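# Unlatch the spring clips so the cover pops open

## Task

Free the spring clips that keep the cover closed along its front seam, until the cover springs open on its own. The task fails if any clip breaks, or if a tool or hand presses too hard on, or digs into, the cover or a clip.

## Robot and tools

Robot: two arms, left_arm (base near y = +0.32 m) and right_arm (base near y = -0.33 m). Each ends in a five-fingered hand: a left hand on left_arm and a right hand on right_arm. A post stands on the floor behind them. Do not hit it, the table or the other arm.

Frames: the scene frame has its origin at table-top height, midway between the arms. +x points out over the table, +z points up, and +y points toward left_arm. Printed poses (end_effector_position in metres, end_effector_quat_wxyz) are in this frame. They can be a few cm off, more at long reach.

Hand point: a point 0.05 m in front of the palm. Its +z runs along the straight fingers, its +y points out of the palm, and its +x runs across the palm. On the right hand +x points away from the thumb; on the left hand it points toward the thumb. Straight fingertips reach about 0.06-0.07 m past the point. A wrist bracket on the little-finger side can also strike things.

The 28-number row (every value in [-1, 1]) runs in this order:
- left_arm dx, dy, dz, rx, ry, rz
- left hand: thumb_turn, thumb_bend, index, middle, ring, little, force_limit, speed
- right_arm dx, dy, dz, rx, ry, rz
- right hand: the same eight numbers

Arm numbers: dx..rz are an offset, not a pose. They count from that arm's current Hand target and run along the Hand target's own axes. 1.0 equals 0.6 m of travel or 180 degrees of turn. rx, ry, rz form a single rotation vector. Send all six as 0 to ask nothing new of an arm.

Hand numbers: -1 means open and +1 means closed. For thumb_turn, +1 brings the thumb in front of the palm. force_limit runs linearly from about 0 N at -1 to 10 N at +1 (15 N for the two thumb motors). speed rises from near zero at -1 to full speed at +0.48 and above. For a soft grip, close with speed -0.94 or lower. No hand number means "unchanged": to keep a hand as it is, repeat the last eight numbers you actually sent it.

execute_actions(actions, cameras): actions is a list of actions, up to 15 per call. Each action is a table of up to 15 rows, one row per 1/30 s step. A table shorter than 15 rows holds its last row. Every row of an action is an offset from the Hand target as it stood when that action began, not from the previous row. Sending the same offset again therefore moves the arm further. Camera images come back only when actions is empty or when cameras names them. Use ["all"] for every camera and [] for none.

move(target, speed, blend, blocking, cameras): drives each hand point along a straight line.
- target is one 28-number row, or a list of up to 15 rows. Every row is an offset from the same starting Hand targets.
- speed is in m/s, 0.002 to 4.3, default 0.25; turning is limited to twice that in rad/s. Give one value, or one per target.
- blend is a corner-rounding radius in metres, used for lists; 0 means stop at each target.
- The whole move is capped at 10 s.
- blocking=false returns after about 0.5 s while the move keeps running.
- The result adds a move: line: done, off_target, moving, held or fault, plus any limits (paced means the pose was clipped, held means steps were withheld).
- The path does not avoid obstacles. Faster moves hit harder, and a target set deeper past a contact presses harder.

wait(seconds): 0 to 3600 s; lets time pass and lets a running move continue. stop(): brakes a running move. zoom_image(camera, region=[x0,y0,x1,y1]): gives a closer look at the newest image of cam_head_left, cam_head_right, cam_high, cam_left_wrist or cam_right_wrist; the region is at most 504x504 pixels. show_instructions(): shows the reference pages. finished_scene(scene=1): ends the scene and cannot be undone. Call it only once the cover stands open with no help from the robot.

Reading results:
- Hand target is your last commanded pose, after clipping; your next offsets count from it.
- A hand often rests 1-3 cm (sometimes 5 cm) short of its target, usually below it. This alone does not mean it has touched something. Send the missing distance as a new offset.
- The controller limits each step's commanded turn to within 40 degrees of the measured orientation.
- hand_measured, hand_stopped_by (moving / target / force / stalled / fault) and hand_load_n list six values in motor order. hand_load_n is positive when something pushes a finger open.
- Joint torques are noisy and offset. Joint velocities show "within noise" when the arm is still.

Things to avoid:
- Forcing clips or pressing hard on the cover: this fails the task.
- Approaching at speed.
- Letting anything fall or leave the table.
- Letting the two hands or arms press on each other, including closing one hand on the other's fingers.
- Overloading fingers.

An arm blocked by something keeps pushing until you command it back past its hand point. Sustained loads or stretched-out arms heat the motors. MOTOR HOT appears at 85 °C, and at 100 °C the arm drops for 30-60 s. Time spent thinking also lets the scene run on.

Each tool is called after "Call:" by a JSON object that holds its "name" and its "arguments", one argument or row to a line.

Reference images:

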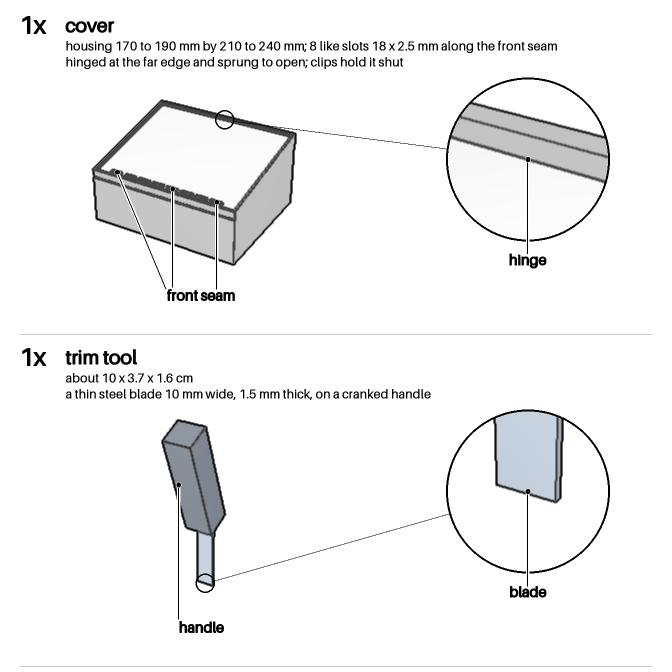

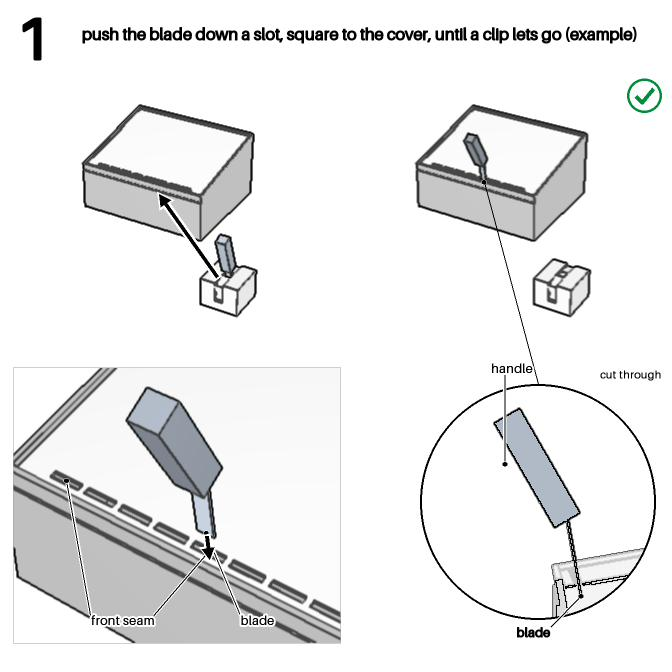

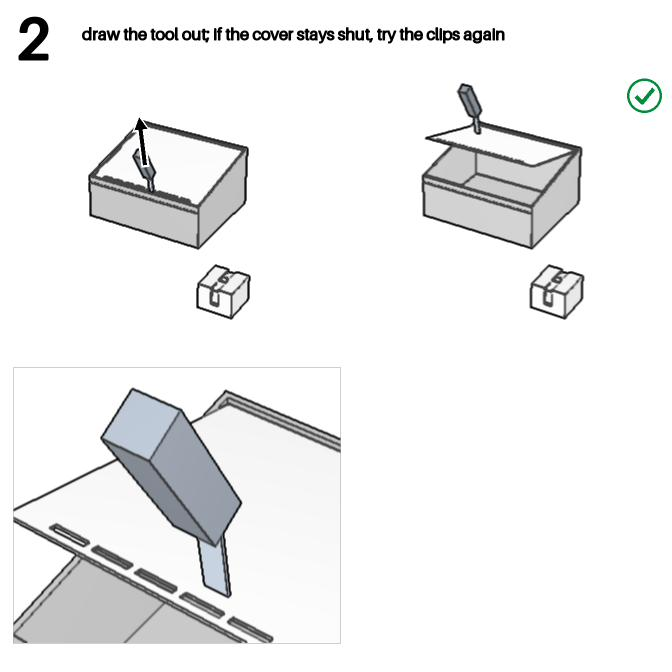

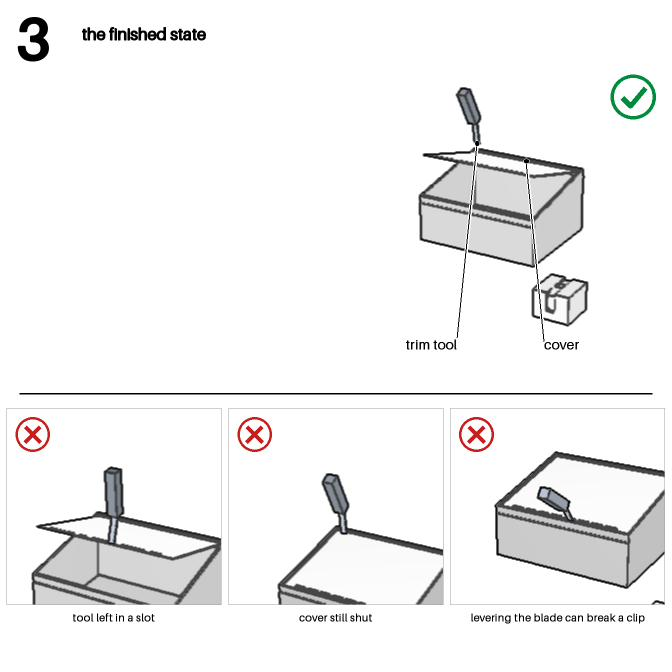

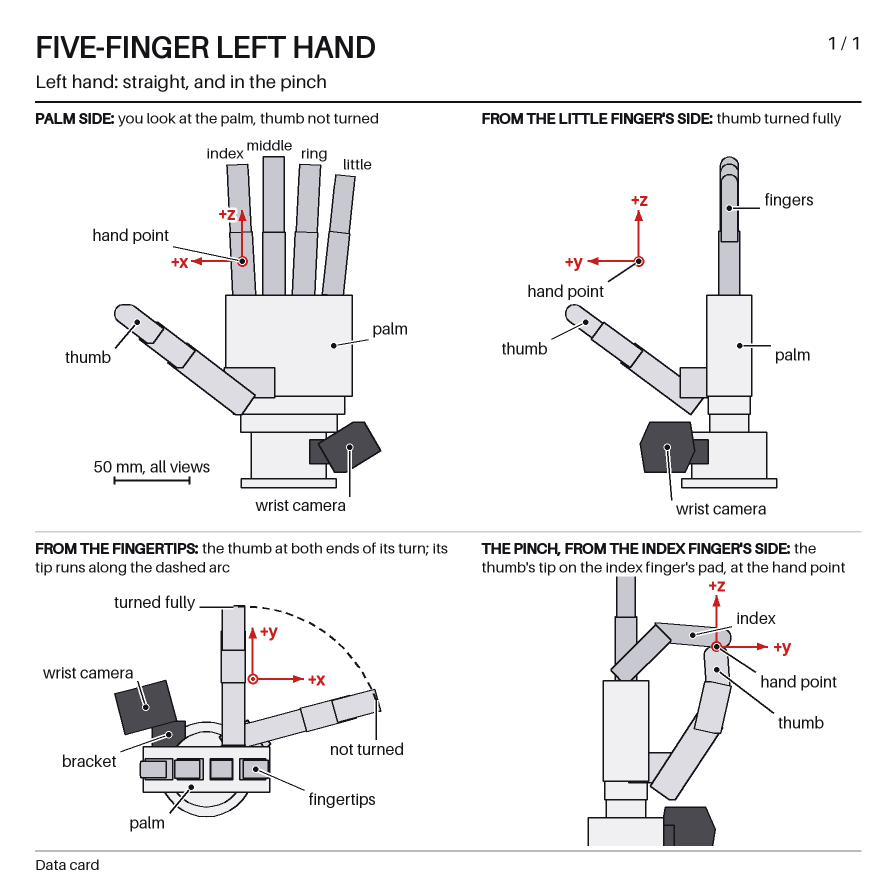

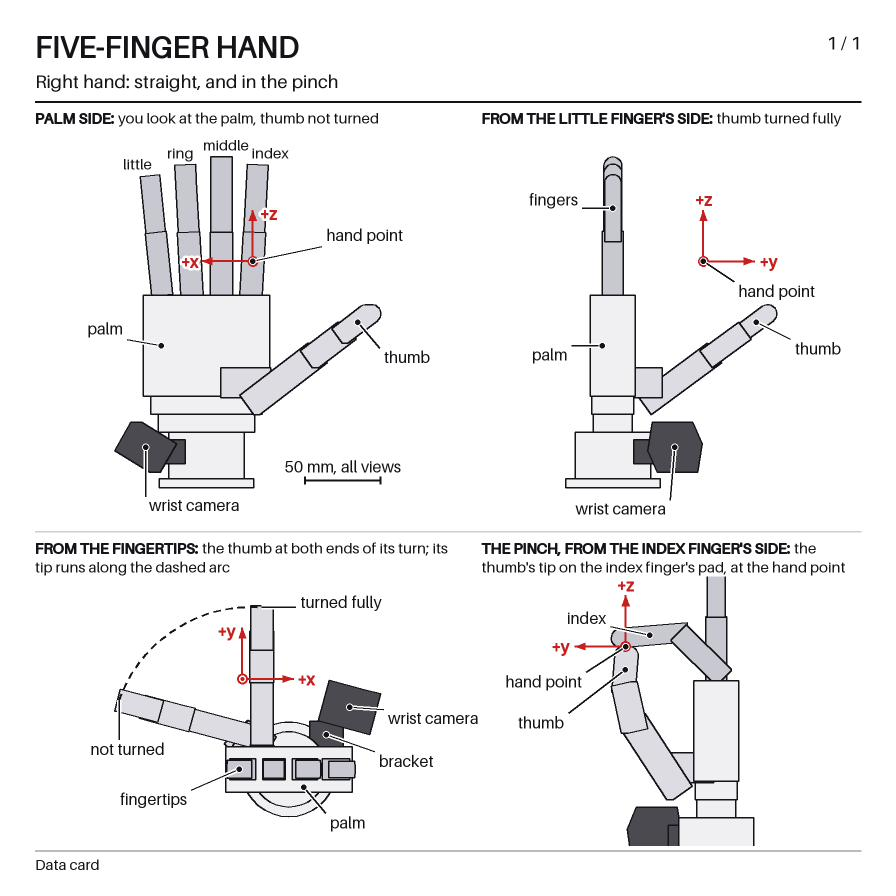

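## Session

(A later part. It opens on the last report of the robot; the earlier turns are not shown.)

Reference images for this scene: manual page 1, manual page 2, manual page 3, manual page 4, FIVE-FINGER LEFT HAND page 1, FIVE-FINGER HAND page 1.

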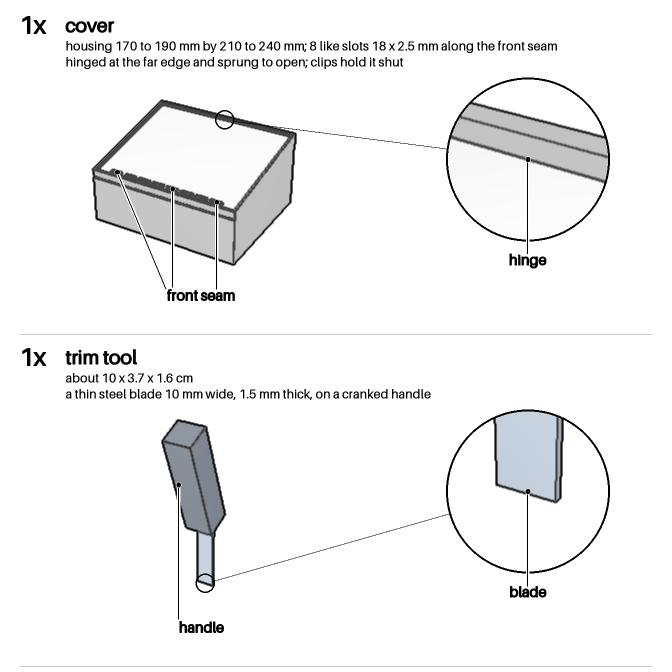

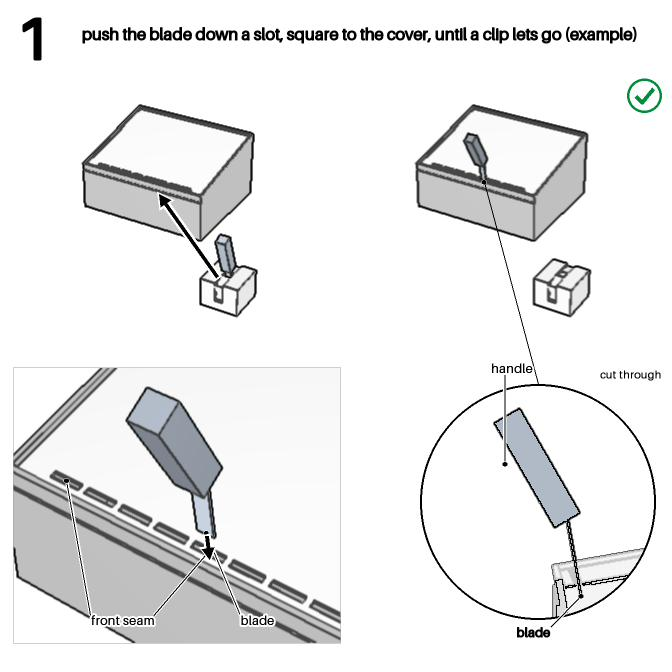

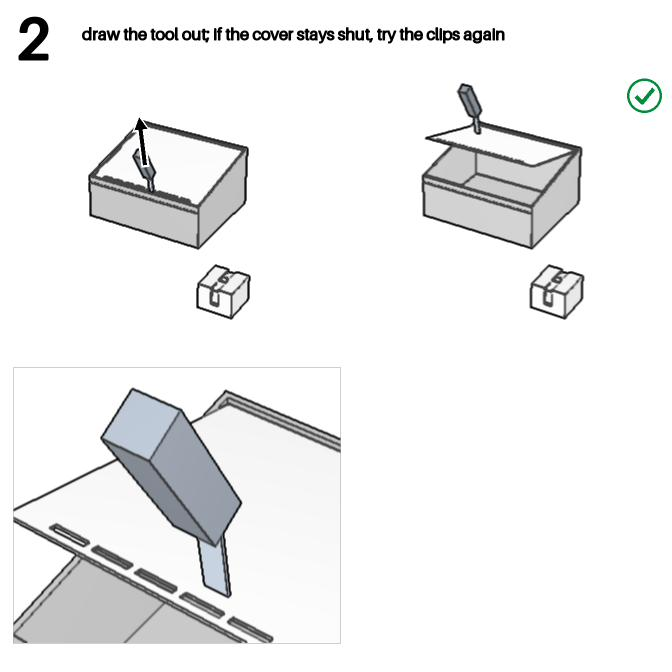

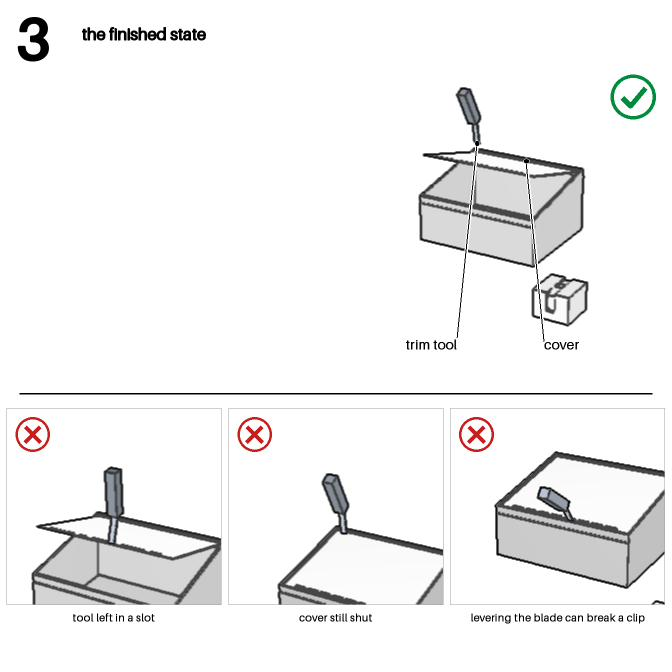

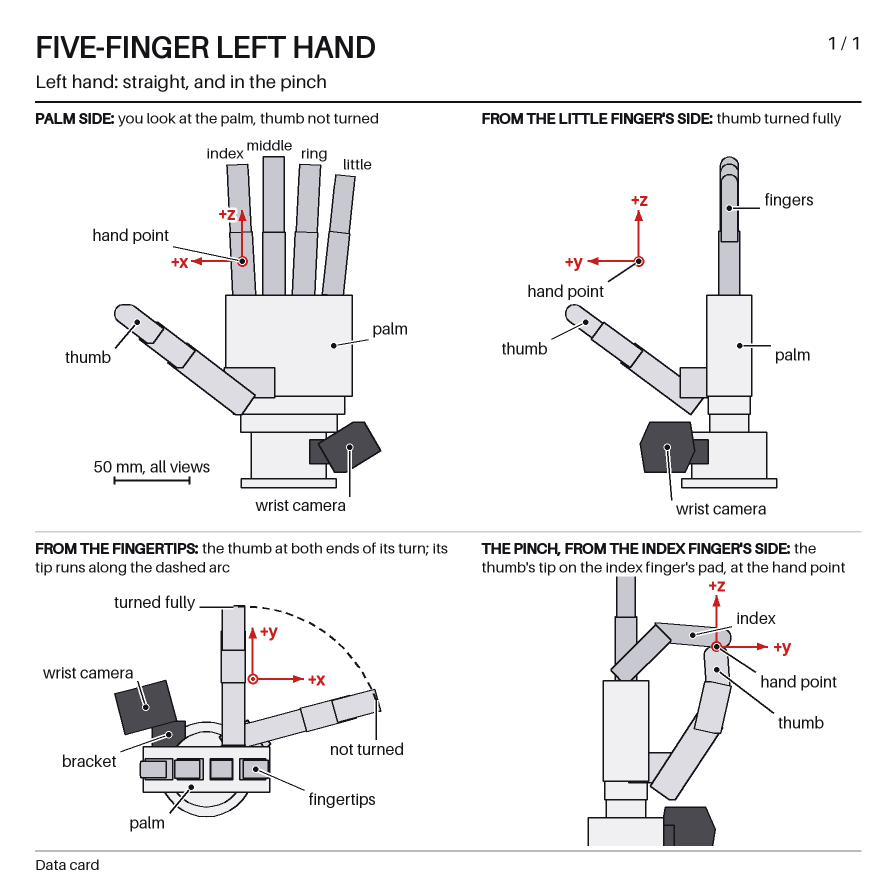

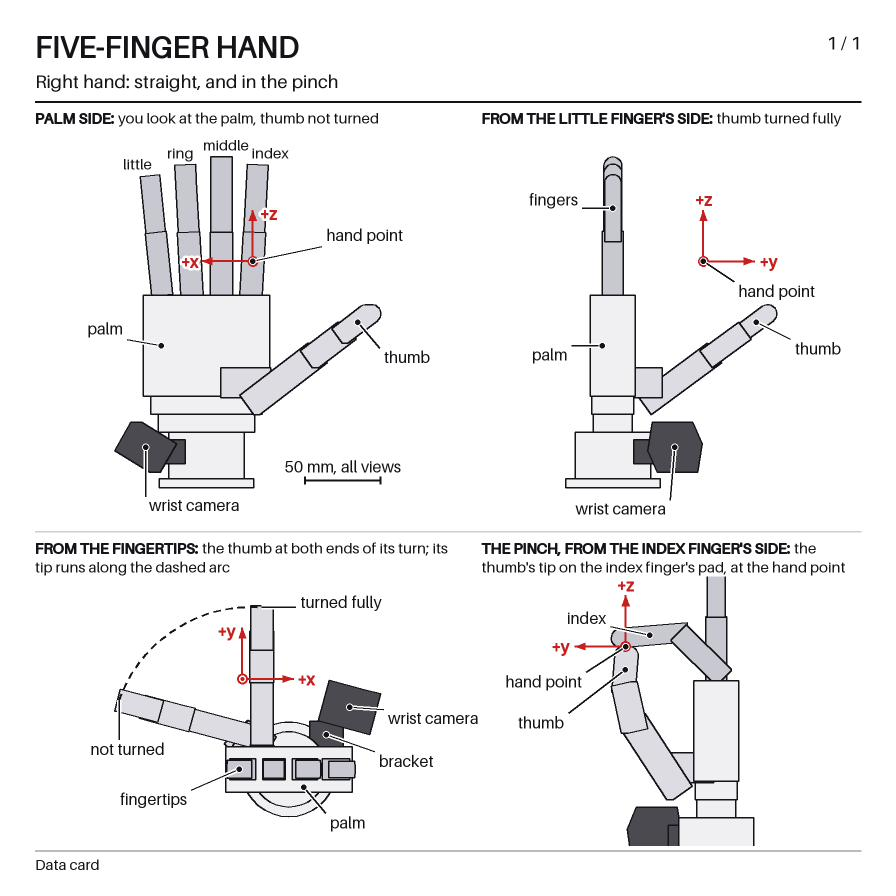

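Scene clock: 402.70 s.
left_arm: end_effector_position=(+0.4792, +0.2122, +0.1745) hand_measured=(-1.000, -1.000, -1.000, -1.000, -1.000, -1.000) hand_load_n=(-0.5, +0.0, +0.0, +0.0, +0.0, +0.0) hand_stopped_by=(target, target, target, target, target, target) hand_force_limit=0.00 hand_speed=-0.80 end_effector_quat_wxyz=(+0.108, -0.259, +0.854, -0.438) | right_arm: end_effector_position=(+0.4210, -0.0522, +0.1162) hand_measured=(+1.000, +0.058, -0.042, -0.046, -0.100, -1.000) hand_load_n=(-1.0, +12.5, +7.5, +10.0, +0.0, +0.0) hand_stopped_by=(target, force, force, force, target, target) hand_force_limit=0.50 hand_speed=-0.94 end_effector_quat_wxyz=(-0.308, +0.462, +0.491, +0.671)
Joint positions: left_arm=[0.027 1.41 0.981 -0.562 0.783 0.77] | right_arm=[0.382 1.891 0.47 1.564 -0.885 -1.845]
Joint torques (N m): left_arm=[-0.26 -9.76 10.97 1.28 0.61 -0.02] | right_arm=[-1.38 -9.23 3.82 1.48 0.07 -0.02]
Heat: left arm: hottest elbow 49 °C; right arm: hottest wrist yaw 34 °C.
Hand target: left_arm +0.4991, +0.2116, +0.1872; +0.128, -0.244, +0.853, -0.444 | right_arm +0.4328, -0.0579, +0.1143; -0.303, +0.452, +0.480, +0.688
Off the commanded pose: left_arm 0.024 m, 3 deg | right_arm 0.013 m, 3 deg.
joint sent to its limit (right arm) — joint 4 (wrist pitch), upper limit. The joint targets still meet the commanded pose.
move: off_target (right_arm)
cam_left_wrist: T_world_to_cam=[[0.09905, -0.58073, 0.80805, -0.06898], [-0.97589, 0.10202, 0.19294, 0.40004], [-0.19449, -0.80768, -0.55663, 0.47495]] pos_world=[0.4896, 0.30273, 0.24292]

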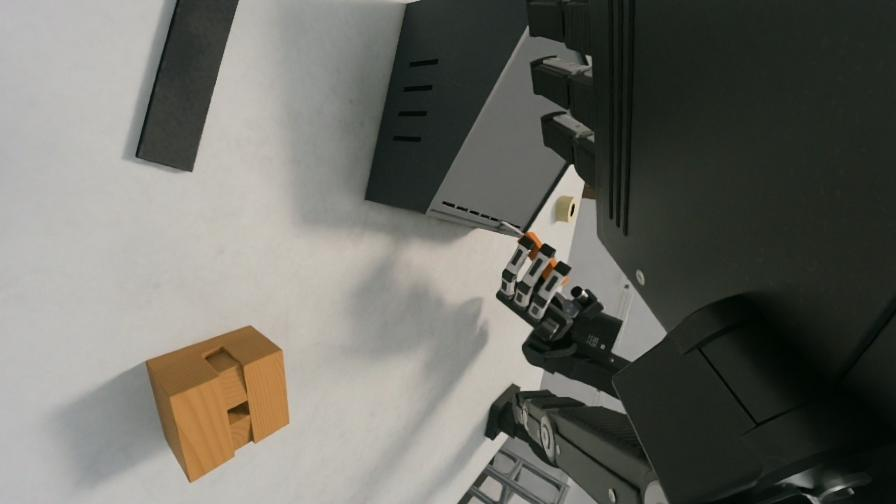

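Call:
{"name": "move", "arguments": {
  "target": [
    [0,0,0,0,0,0,-1,-1,-1,-1,-1,-1,0,-0.8,0.0184,-0.003,0,0,0,0,1,0.1,0.35,0.35,-0.1,-1,0.5,-0.94],
    [0,0,0,0,0,0,-1,-1,-1,-1,-1,-1,0,-0.8,0.0335,-0.0077,-0.0004,0,0,0,1,0.1,0.35,0.35,-0.1,-1,0.5,-0.94]
  ],
  "speed": 0.04,
  "blend": 0.003,
  "cameras": ["cam_left_wrist", "cam_high"]
}}

Call:
{"name": "zoom_image", "arguments": {
  "camera": "cam_left_wrist",
  "region": [486, 203, 536, 243]
}}

Call:
{"name": "zoom_image", "arguments": {
  "camera": "cam_high",
  "region": [450, 195, 490, 227]
}}

Scene clock: 406.30 s.
left_arm: end_effector_position=(+0.4792, +0.2122, +0.1745) hand_measured=(-1.000, -1.000, -1.000, -1.000, -1.000, -1.000) hand_load_n=(+0.0, +0.0, +0.0, +0.0, +0.0, +0.0) hand_stopped_by=(target, target, target, target, target, target) hand_force_limit=0.00 hand_speed=-0.80 end_effector_quat_wxyz=(+0.108, -0.259, +0.854, -0.438) | right_arm: end_effector_position=(+0.4198, -0.0545, +0.1217) hand_measured=(+1.000, +0.058, -0.042, -0.046, -0.100, -1.000) hand_load_n=(+0.0, +11.5, +12.5, +7.5, +0.0, +0.0) hand_stopped_by=(target, force, force, force, target, target) hand_force_limit=0.50 hand_speed=-0.94 end_effector_quat_wxyz=(-0.308, +0.464, +0.486, +0.674)
Joint positions: left_arm=[0.027 1.41 0.981 -0.562 0.783 0.77] | right_arm=[0.382 1.872 0.461 1.564 -0.875 -1.833]
Joint torques (N m): left_arm=[-0.26 -9.76 10.96 1.28 0.62 -0.02] | right_arm=[0.03 -12.1 2.32 1.5 0.37 -0.01]
Heat: left arm: hottest elbow 49 °C; right arm: hottest wrist yaw 34 °C.
Hand target: left_arm +0.4991, +0.2116, +0.1872; +0.128, -0.244, +0.853, -0.444 | right_arm +0.4206, -0.0562, +0.1308; -0.303, +0.452, +0.480, +0.689
Off the commanded pose: left_arm 0.024 m, 3 deg | right_arm 0.009 m, 2 deg.
joint sent to its limit (right arm) — joint 4 (wrist pitch), upper limit. The joint targets still meet the commanded pose.
move: done
cam_left_wrist: T_world_to_cam=[[0.09905, -0.58073, 0.80805, -0.06898], [-0.97589, 0.10202, 0.19294, 0.40004], [-0.19449, -0.80768, -0.55663, 0.47495]] pos_world=[0.4896, 0.30273, 0.24292]
Images, in order (width x height): cam_high 896x504, cam_left_wrist 896x504.

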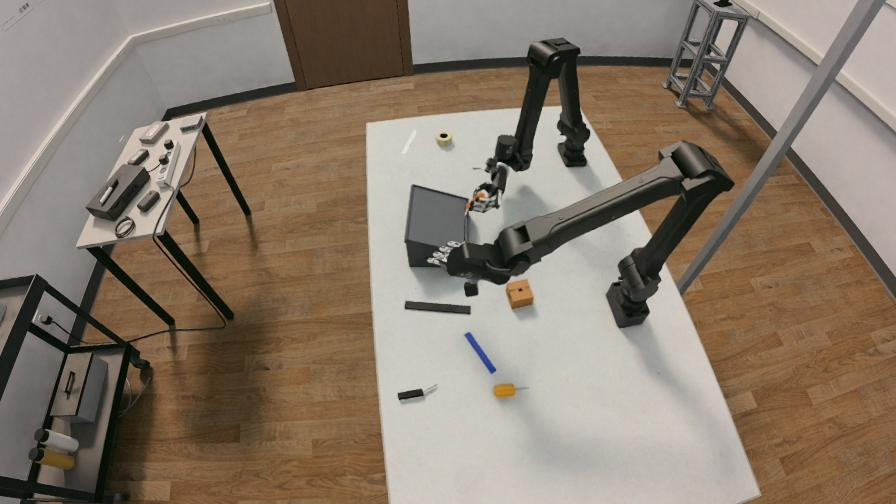

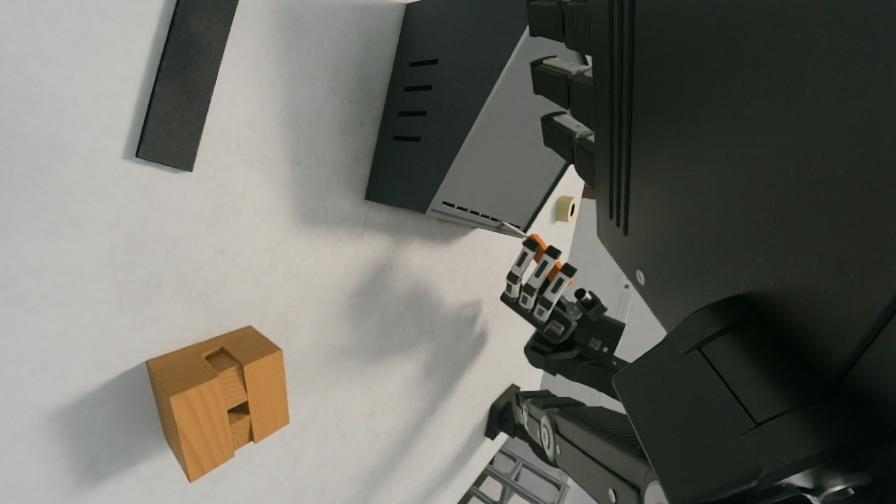

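Scaled by 10.080 from the camera's image (finer frame: 1280x720).

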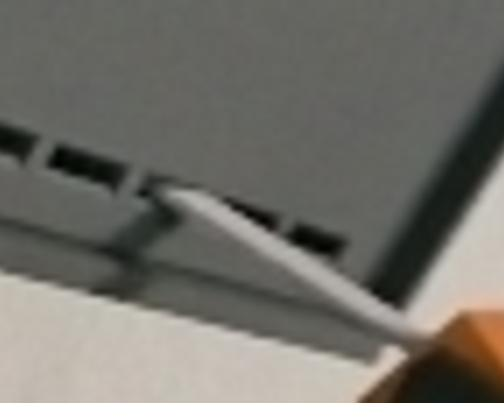

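Scaled by 12.600 from the camera's image (finer frame: 1280x720).

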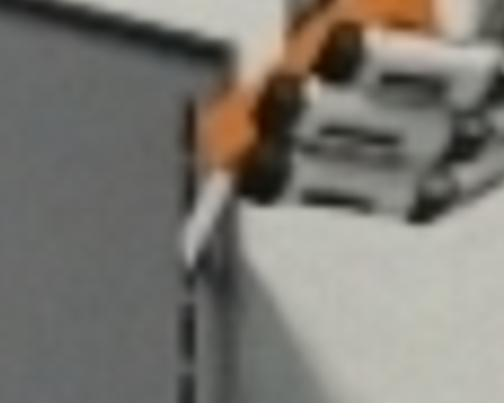

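Call:
{"name": "move", "arguments": {
  "target": [
    [0,0,0,0,0,0,-1,-1,-1,-1,-1,-1,0,-0.8,0.0134,-0.0016,0,0,0,0,1,0.1,0.35,0.35,-0.1,-1,0.5,-0.94],
    [0,0,0,0,0,0,-1,-1,-1,-1,-1,-1,0,-0.8,0.0234,-0.0046,0,0,0,0,1,0.1,0.35,0.35,-0.1,-1,0.5,-0.94]
  ],
  "speed": 0.04,
  "blend": 0.003,
  "cameras": ["cam_left_wrist", "cam_high"]
}}

Call:
{"name": "zoom_image", "arguments": {
  "camera": "cam_left_wrist",
  "region": [486, 203, 536, 243]
}}

Call:
{"name": "zoom_image", "arguments": {
  "camera": "cam_high",
  "region": [450, 195, 490, 227]
}}

Scene clock: 407.60 s.
left_arm: end_effector_position=(+0.4792, +0.2122, +0.1745) hand_measured=(-1.000, -1.000, -1.000, -1.000, -1.000, -1.000) hand_load_n=(+0.0, +0.0, +0.0, +0.0, +0.0, +0.0) hand_stopped_by=(target, target, target, target, target, target) hand_force_limit=0.00 hand_speed=-0.80 end_effector_quat_wxyz=(+0.108, -0.259, +0.854, -0.438) | right_arm: end_effector_position=(+0.4160, -0.0579, +0.1385) hand_measured=(+1.000, +0.058, -0.042, -0.046, -0.100, -1.000) hand_load_n=(+0.0, +12.0, +9.5, +9.0, +0.0, +0.0) hand_stopped_by=(target, force, force, force, target, target) hand_force_limit=0.50 hand_speed=-0.94 end_effector_quat_wxyz=(-0.301, +0.459, +0.480, +0.685)
Joint positions: left_arm=[0.027 1.41 0.981 -0.562 0.783 0.77] | right_arm=[0.386 1.825 0.442 1.564 -0.853 -1.828]
Joint torques (N m): left_arm=[-0.26 -9.76 10.97 1.29 0.62 -0.02] | right_arm=[0.85 -11.05 2.43 1.5 0.06 0.06]
Heat: left arm: hottest elbow 49 °C; right arm: hottest wrist yaw 34 °C.
Hand target: left_arm +0.4991, +0.2116, +0.1872; +0.128, -0.244, +0.853, -0.444 | right_arm +0.4125, -0.0550, +0.1426; -0.303, +0.452, +0.480, +0.689
Off the commanded pose: left_arm 0.024 m, 3 deg | right_arm 0.006 m, 1 deg.
joint sent to its limit (right arm) — joint 4 (wrist pitch), upper limit. The joint targets still meet the commanded pose.
move: done
cam_left_wrist: T_world_to_cam=[[0.09905, -0.58073, 0.80805, -0.06898], [-0.97589, 0.10202, 0.19294, 0.40004], [-0.19449, -0.80768, -0.55663, 0.47495]] pos_world=[0.4896, 0.30273, 0.24292]
Images, in order (width x height): cam_high 896x504, cam_left_wrist 896x504.

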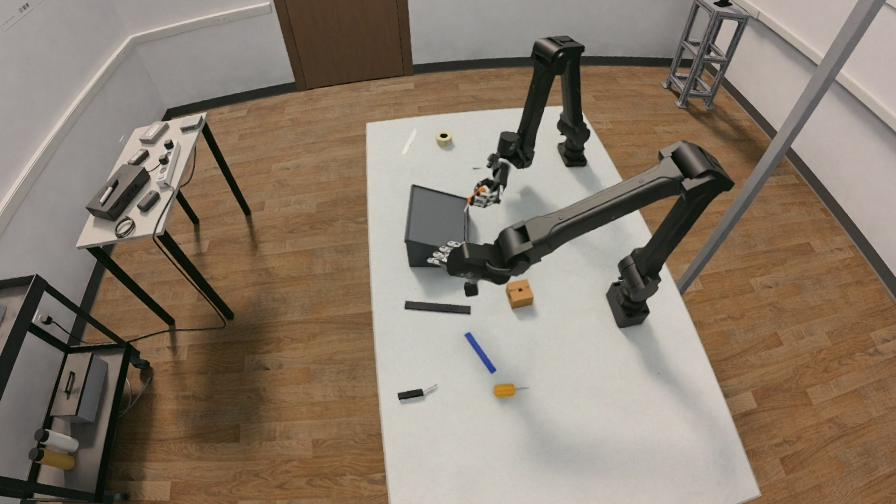

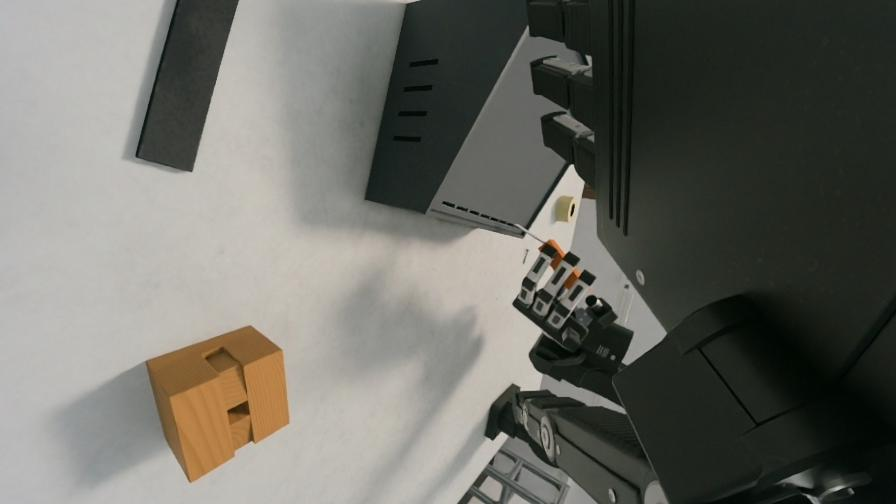

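Scaled by 10.080 from the camera's image (finer frame: 1280x720).

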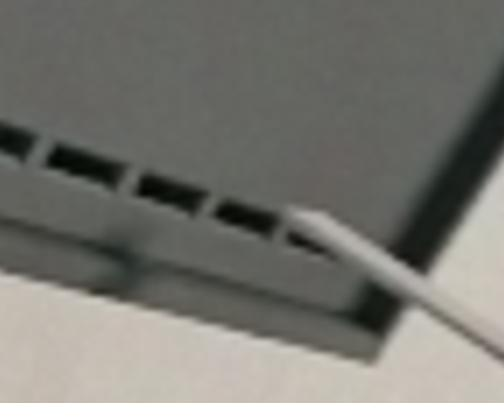

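Scaled by 12.600 from the camera's image (finer frame: 1280x720).

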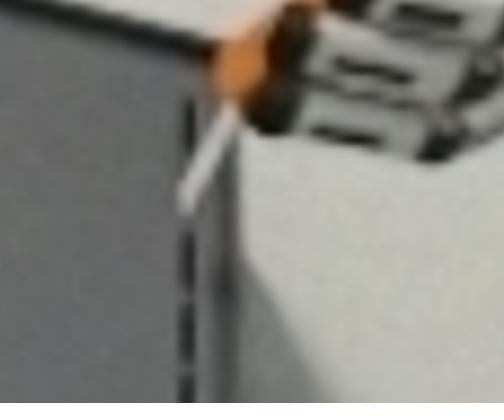

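Call:
{"name": "move", "arguments": {
  "target": [0,0,0,0,0,0,-1,-1,-1,-1,-1,-1,0,-0.8,0.0013,0.005,-0.0432,0,0,0,1,0.1,0.35,0.35,-0.1,-1,0.5,-0.94],
  "speed": 0.04,
  "cameras": ["cam_left_wrist", "cam_high"]
}}

Call:
{"name": "zoom_image", "arguments": {
  "camera": "cam_left_wrist",
  "region": [486, 203, 536, 243]
}}

Call:
{"name": "zoom_image", "arguments": {
  "camera": "cam_high",
  "region": [450, 195, 490, 227]
}}

Scene clock: 411.27 s.
left_arm: end_effector_position=(+0.4792, +0.2122, +0.1745) hand_measured=(-1.000, -1.000, -1.000, -1.000, -1.000, -1.000) hand_load_n=(+0.0, +0.0, +0.0, +0.0, +0.0, +0.0) hand_stopped_by=(target, target, target, target, target, target) hand_force_limit=0.00 hand_speed=-0.80 end_effector_quat_wxyz=(+0.108, -0.259, +0.854, -0.438) | right_arm: end_effector_position=(+0.4046, -0.0749, +0.1353) hand_measured=(+1.000, +0.058, -0.042, -0.046, -0.100, -1.000) hand_load_n=(+0.0, +12.5, +9.0, +9.0, +0.0, +0.0) hand_stopped_by=(target, force, force, force, target, target) hand_force_limit=0.50 hand_speed=-0.94 end_effector_quat_wxyz=(-0.306, +0.463, +0.487, +0.675)
Joint positions: left_arm=[0.027 1.41 0.981 -0.562 0.783 0.77] | right_arm=[0.339 1.801 0.4 1.564 -0.917 -1.828]
Joint torques (N m): left_arm=[-0.32 -9.76 10.96 1.28 0.61 -0.02] | right_arm=[-0.91 -10.81 2.3 1.48 -0.1 0.04]
Heat: left arm: hottest elbow 49 °C; right arm: hottest wrist yaw 34 °C.
Hand target: left_arm +0.4991, +0.2116, +0.1872; +0.128, -0.244, +0.853, -0.444 | right_arm +0.4060, -0.0802, +0.1409; -0.303, +0.452, +0.480, +0.688
Off the commanded pose: left_arm 0.024 m, 3 deg | right_arm 0.008 m, 2 deg.
joint sent to its limit (right arm) — joint 4 (wrist pitch), upper limit. The joint targets still meet the commanded pose.
move: done
cam_left_wrist: T_world_to_cam=[[0.09905, -0.58073, 0.80805, -0.06898], [-0.97589, 0.10202, 0.19294, 0.40004], [-0.19449, -0.80768, -0.55663, 0.47495]] pos_world=[0.4896, 0.30273, 0.24292]
Images, in order (width x height): cam_high 896x504, cam_left_wrist 896x504.

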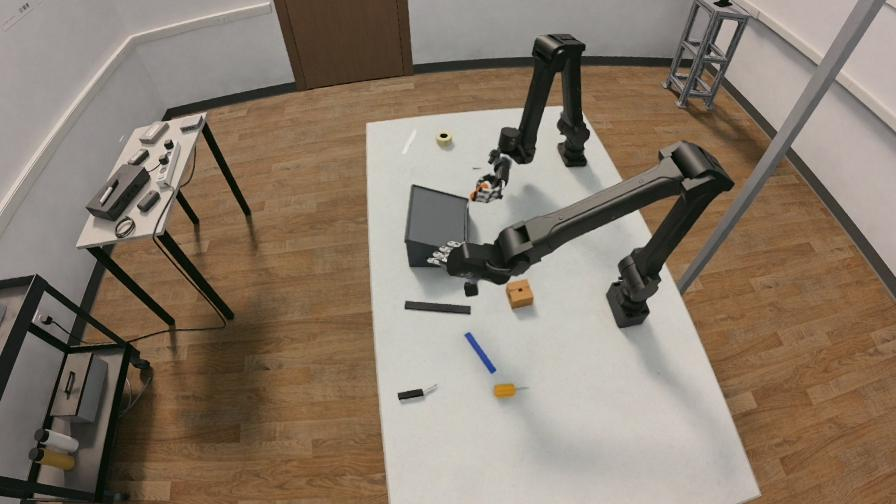

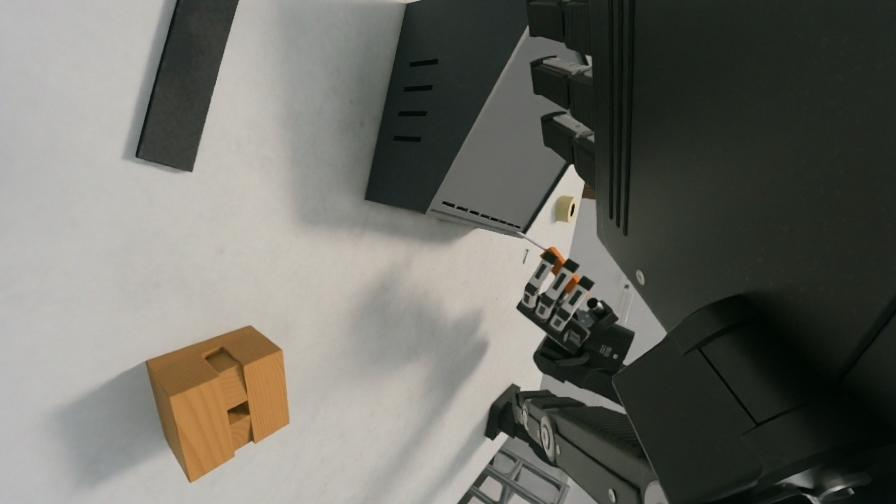

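Scaled by 10.080 from the camera's image (finer frame: 1280x720).

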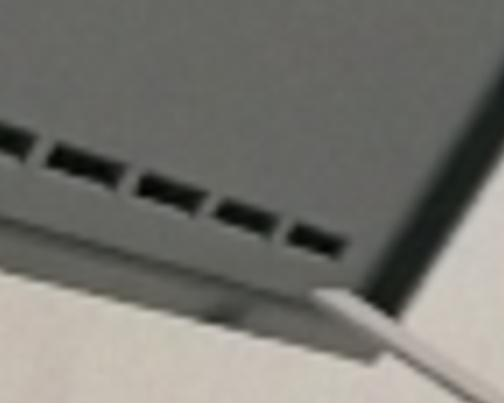

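Scaled by 12.600 from the camera's image (finer frame: 1280x720).

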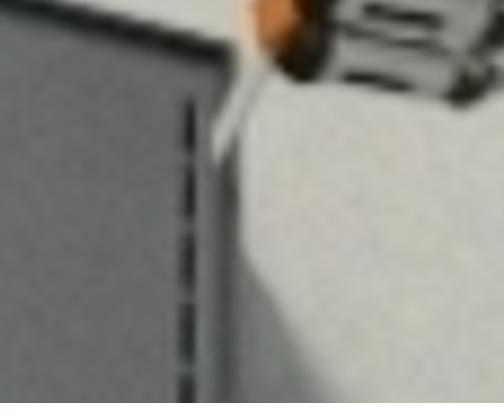

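Call:
{"name": "move", "arguments": {
  "target": [0,0,0,0,0,0,-1,-1,-1,-1,-1,-1,0,-0.8,-0.0001,0.0144,0.0045,0,0,0,1,0.1,0.35,0.35,-0.1,-1,0.5,-0.94],
  "speed": 0.04,
  "cameras": ["cam_left_wrist", "cam_high"]
}}

Call:
{"name": "zoom_image", "arguments": {
  "camera": "cam_left_wrist",
  "region": [486, 203, 536, 243]
}}

Call:
{"name": "zoom_image", "arguments": {
  "camera": "cam_high",
  "region": [450, 195, 490, 227]
}}

Scene clock: 414.00 s.
left_arm: end_effector_position=(+0.4792, +0.2122, +0.1745) hand_measured=(-1.000, -1.000, -1.000, -1.000, -1.000, -1.000) hand_load_n=(-0.5, +0.0, +0.0, +0.0, +0.0, +0.0) hand_stopped_by=(target, target, target, target, target, target) hand_force_limit=0.00 hand_speed=-0.80 end_effector_quat_wxyz=(+0.108, -0.259, +0.854, -0.438) | right_arm: end_effector_position=(+0.4052, -0.0771, +0.1349) hand_measured=(+1.000, +0.058, -0.042, -0.046, -0.100, -1.000) hand_load_n=(+0.0, +12.5, +9.0, +9.0, +0.0, +0.0) hand_stopped_by=(target, force, force, force, target, target) hand_force_limit=0.50 hand_speed=-0.94 end_effector_quat_wxyz=(-0.307, +0.463, +0.487, +0.674)
Joint positions: left_arm=[0.027 1.41 0.981 -0.562 0.783 0.77] | right_arm=[0.331 1.801 0.4 1.564 -0.926 -1.824]
Joint torques (N m): left_arm=[-0.26 -9.76 10.95 1.28 0.62 -0.02] | right_arm=[-0.97 -10.52 3.74 1.46 -0.1 0.13]
Heat: left arm: hottest elbow 49 °C; right arm: hottest wrist yaw 34 °C.
Hand target: left_arm +0.4991, +0.2116, +0.1872; +0.128, -0.244, +0.853, -0.444 | right_arm +0.4143, -0.0808, +0.1446; -0.303, +0.452, +0.480, +0.688
Off the commanded pose: left_arm 0.024 m, 3 deg | right_arm 0.014 m, 2 deg.
joint sent to its limit (right arm) — joint 4 (wrist pitch), upper limit. The joint targets still meet the commanded pose.
move: off_target (right_arm)
cam_left_wrist: T_world_to_cam=[[0.09905, -0.58073, 0.80805, -0.06898], [-0.97589, 0.10202, 0.19294, 0.40004], [-0.19449, -0.80768, -0.55663, 0.47495]] pos_world=[0.4896, 0.30273, 0.24292]
Images, in order (width x height): cam_high 896x504, cam_left_wrist 896x504.

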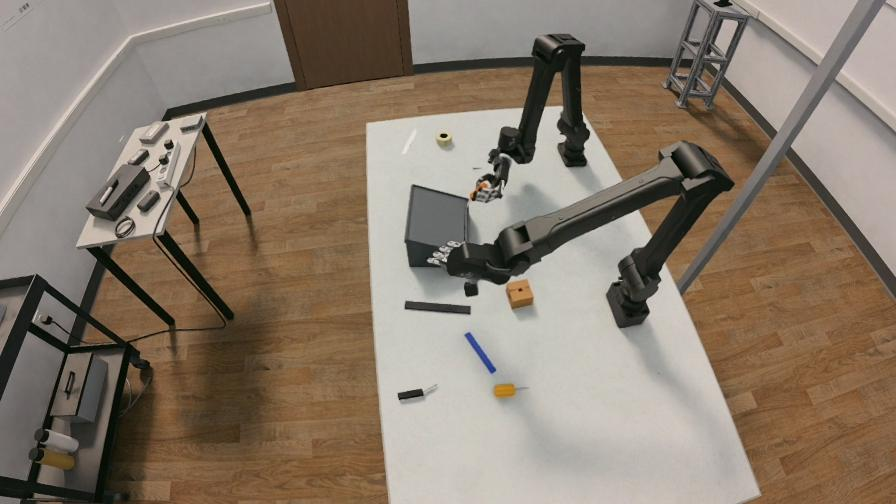

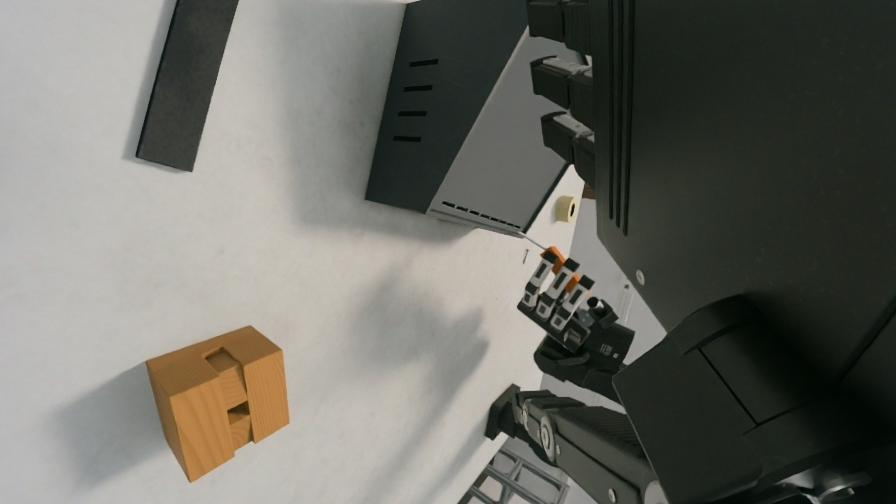

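Scaled by 10.080 from the camera's image (finer frame: 1280x720).

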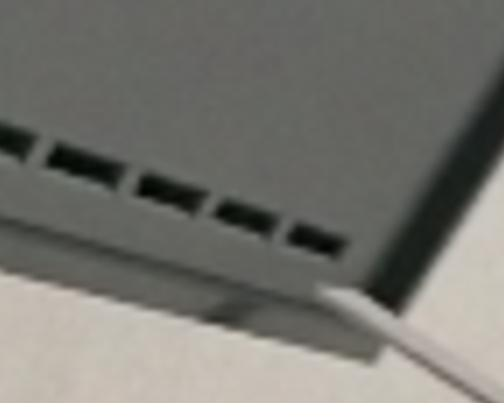

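Scaled by 12.600 from the camera's image (finer frame: 1280x720).

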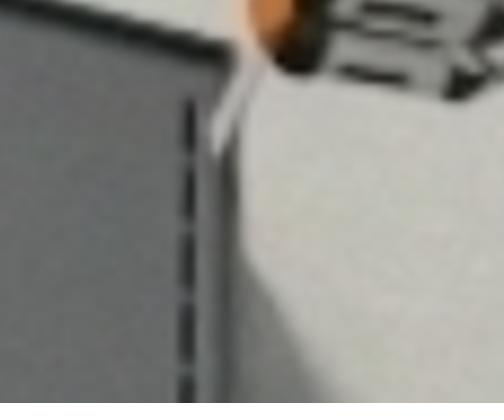

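Call:
{"name": "move", "arguments": {
  "target": [0,0,0,0,0,0,-1,-1,-1,-1,-1,-1,0,-0.8,-0.0035,0.0023,0.0054,0,0,0,1,0.1,0.35,0.35,-0.1,-1,0.5,-0.94],
  "speed": 0.04
}}

Scene clock: 416.90 s.
left_arm: end_effector_position=(+0.4792, +0.2122, +0.1745) hand_measured=(-1.000, -1.000, -1.000, -1.000, -1.000, -1.000) hand_load_n=(+0.0, +0.0, +0.0, +0.0, +0.0, +0.0) hand_stopped_by=(target, target, target, target, target, target) hand_force_limit=0.00 hand_speed=-0.80 end_effector_quat_wxyz=(+0.108, -0.259, +0.854, -0.438) | right_arm: end_effector_position=(+0.4095, -0.0761, +0.1386) hand_measured=(+1.000, +0.058, -0.042, -0.046, -0.100, -1.000) hand_load_n=(+0.0, +12.5, +9.5, +9.0, +0.0, +0.0) hand_stopped_by=(target, force, force, force, target, target) hand_force_limit=0.50 hand_speed=-0.94 end_effector_quat_wxyz=(-0.305, +0.459, +0.487, +0.678)
Joint positions: left_arm=[0.027 1.41 0.981 -0.562 0.783 0.77] | right_arm=[0.33 1.801 0.412 1.564 -0.925 -1.823]
Joint torques (N m): left_arm=[-0.26 -9.76 10.96 1.29 0.62 -0.02] | right_arm=[-0.73 -9.82 3.7 1.44 0.06 0.14]
Heat: left arm: hottest elbow 49 °C; right arm: hottest wrist yaw 34 °C.
Hand target: left_arm +0.4991, +0.2116, +0.1872; +0.128, -0.244, +0.853, -0.444 | right_arm +0.4175, -0.0784, +0.1436; -0.303, +0.452, +0.480, +0.688
Off the commanded pose: left_arm 0.024 m, 3 deg | right_arm 0.010 m, 2 deg.
joint sent to its limit (right arm) — joint 4 (wrist pitch), upper limit. The joint targets still meet the commanded pose.
move: done

Call:
{"name": "move", "arguments": {
  "target": [0,0,0,0,0,0,-1,-1,-1,-1,-1,-1,0,-0.8,-0.0085,0.0061,0.0026,0,0,0,1,0.1,0.35,0.35,-0.1,-1,0.5,-0.94],
  "speed": 0.04
}}

Scene clock: 417.90 s.
left_arm: end_effector_position=(+0.4792, +0.2122, +0.1745) hand_measured=(-1.000, -1.000, -1.000, -1.000, -1.000, -1.000) hand_load_n=(-0.5, +0.0, +0.0, +0.0, +0.0, +0.0) hand_stopped_by=(target, target, target, target, target, target) hand_force_limit=0.00 hand_speed=-0.80 end_effector_quat_wxyz=(+0.108, -0.259, +0.854, -0.438) | right_arm: end_effector_position=(+0.4146, -0.0743, +0.1401) hand_measured=(+1.000, +0.058, -0.042, -0.046, -0.100, -1.000) hand_load_n=(+0.0, +12.0, +9.0, +9.0, +0.0, +0.0) hand_stopped_by=(target, force, force, force, target, target) hand_force_limit=0.50 hand_speed=-0.94 end_effector_quat_wxyz=(-0.304, +0.456, +0.487, +0.680)
Joint positions: left_arm=[0.027 1.41 0.981 -0.562 0.783 0.77] | right_arm=[0.33 1.809 0.428 1.564 -0.926 -1.823]
Joint torques (N m): left_arm=[-0.26 -9.76 10.97 1.29 0.62 -0.02] | right_arm=[-1.08 -9.17 3.78 1.46 -0.08 0.13]
Heat: left arm: hottest elbow 49 °C; right arm: hottest wrist yaw 34 °C.
Hand target: left_arm +0.4991, +0.2116, +0.1872; +0.128, -0.244, +0.853, -0.444 | right_arm +0.4232, -0.0783, +0.1407; -0.303, +0.452, +0.480, +0.689
Off the commanded pose: left_arm 0.024 m, 3 deg | right_arm 0.009 m, 1 deg.
joint sent to its limit (right arm) — joint 4 (wrist pitch), upper limit. The joint targets still meet the commanded pose.
move: done


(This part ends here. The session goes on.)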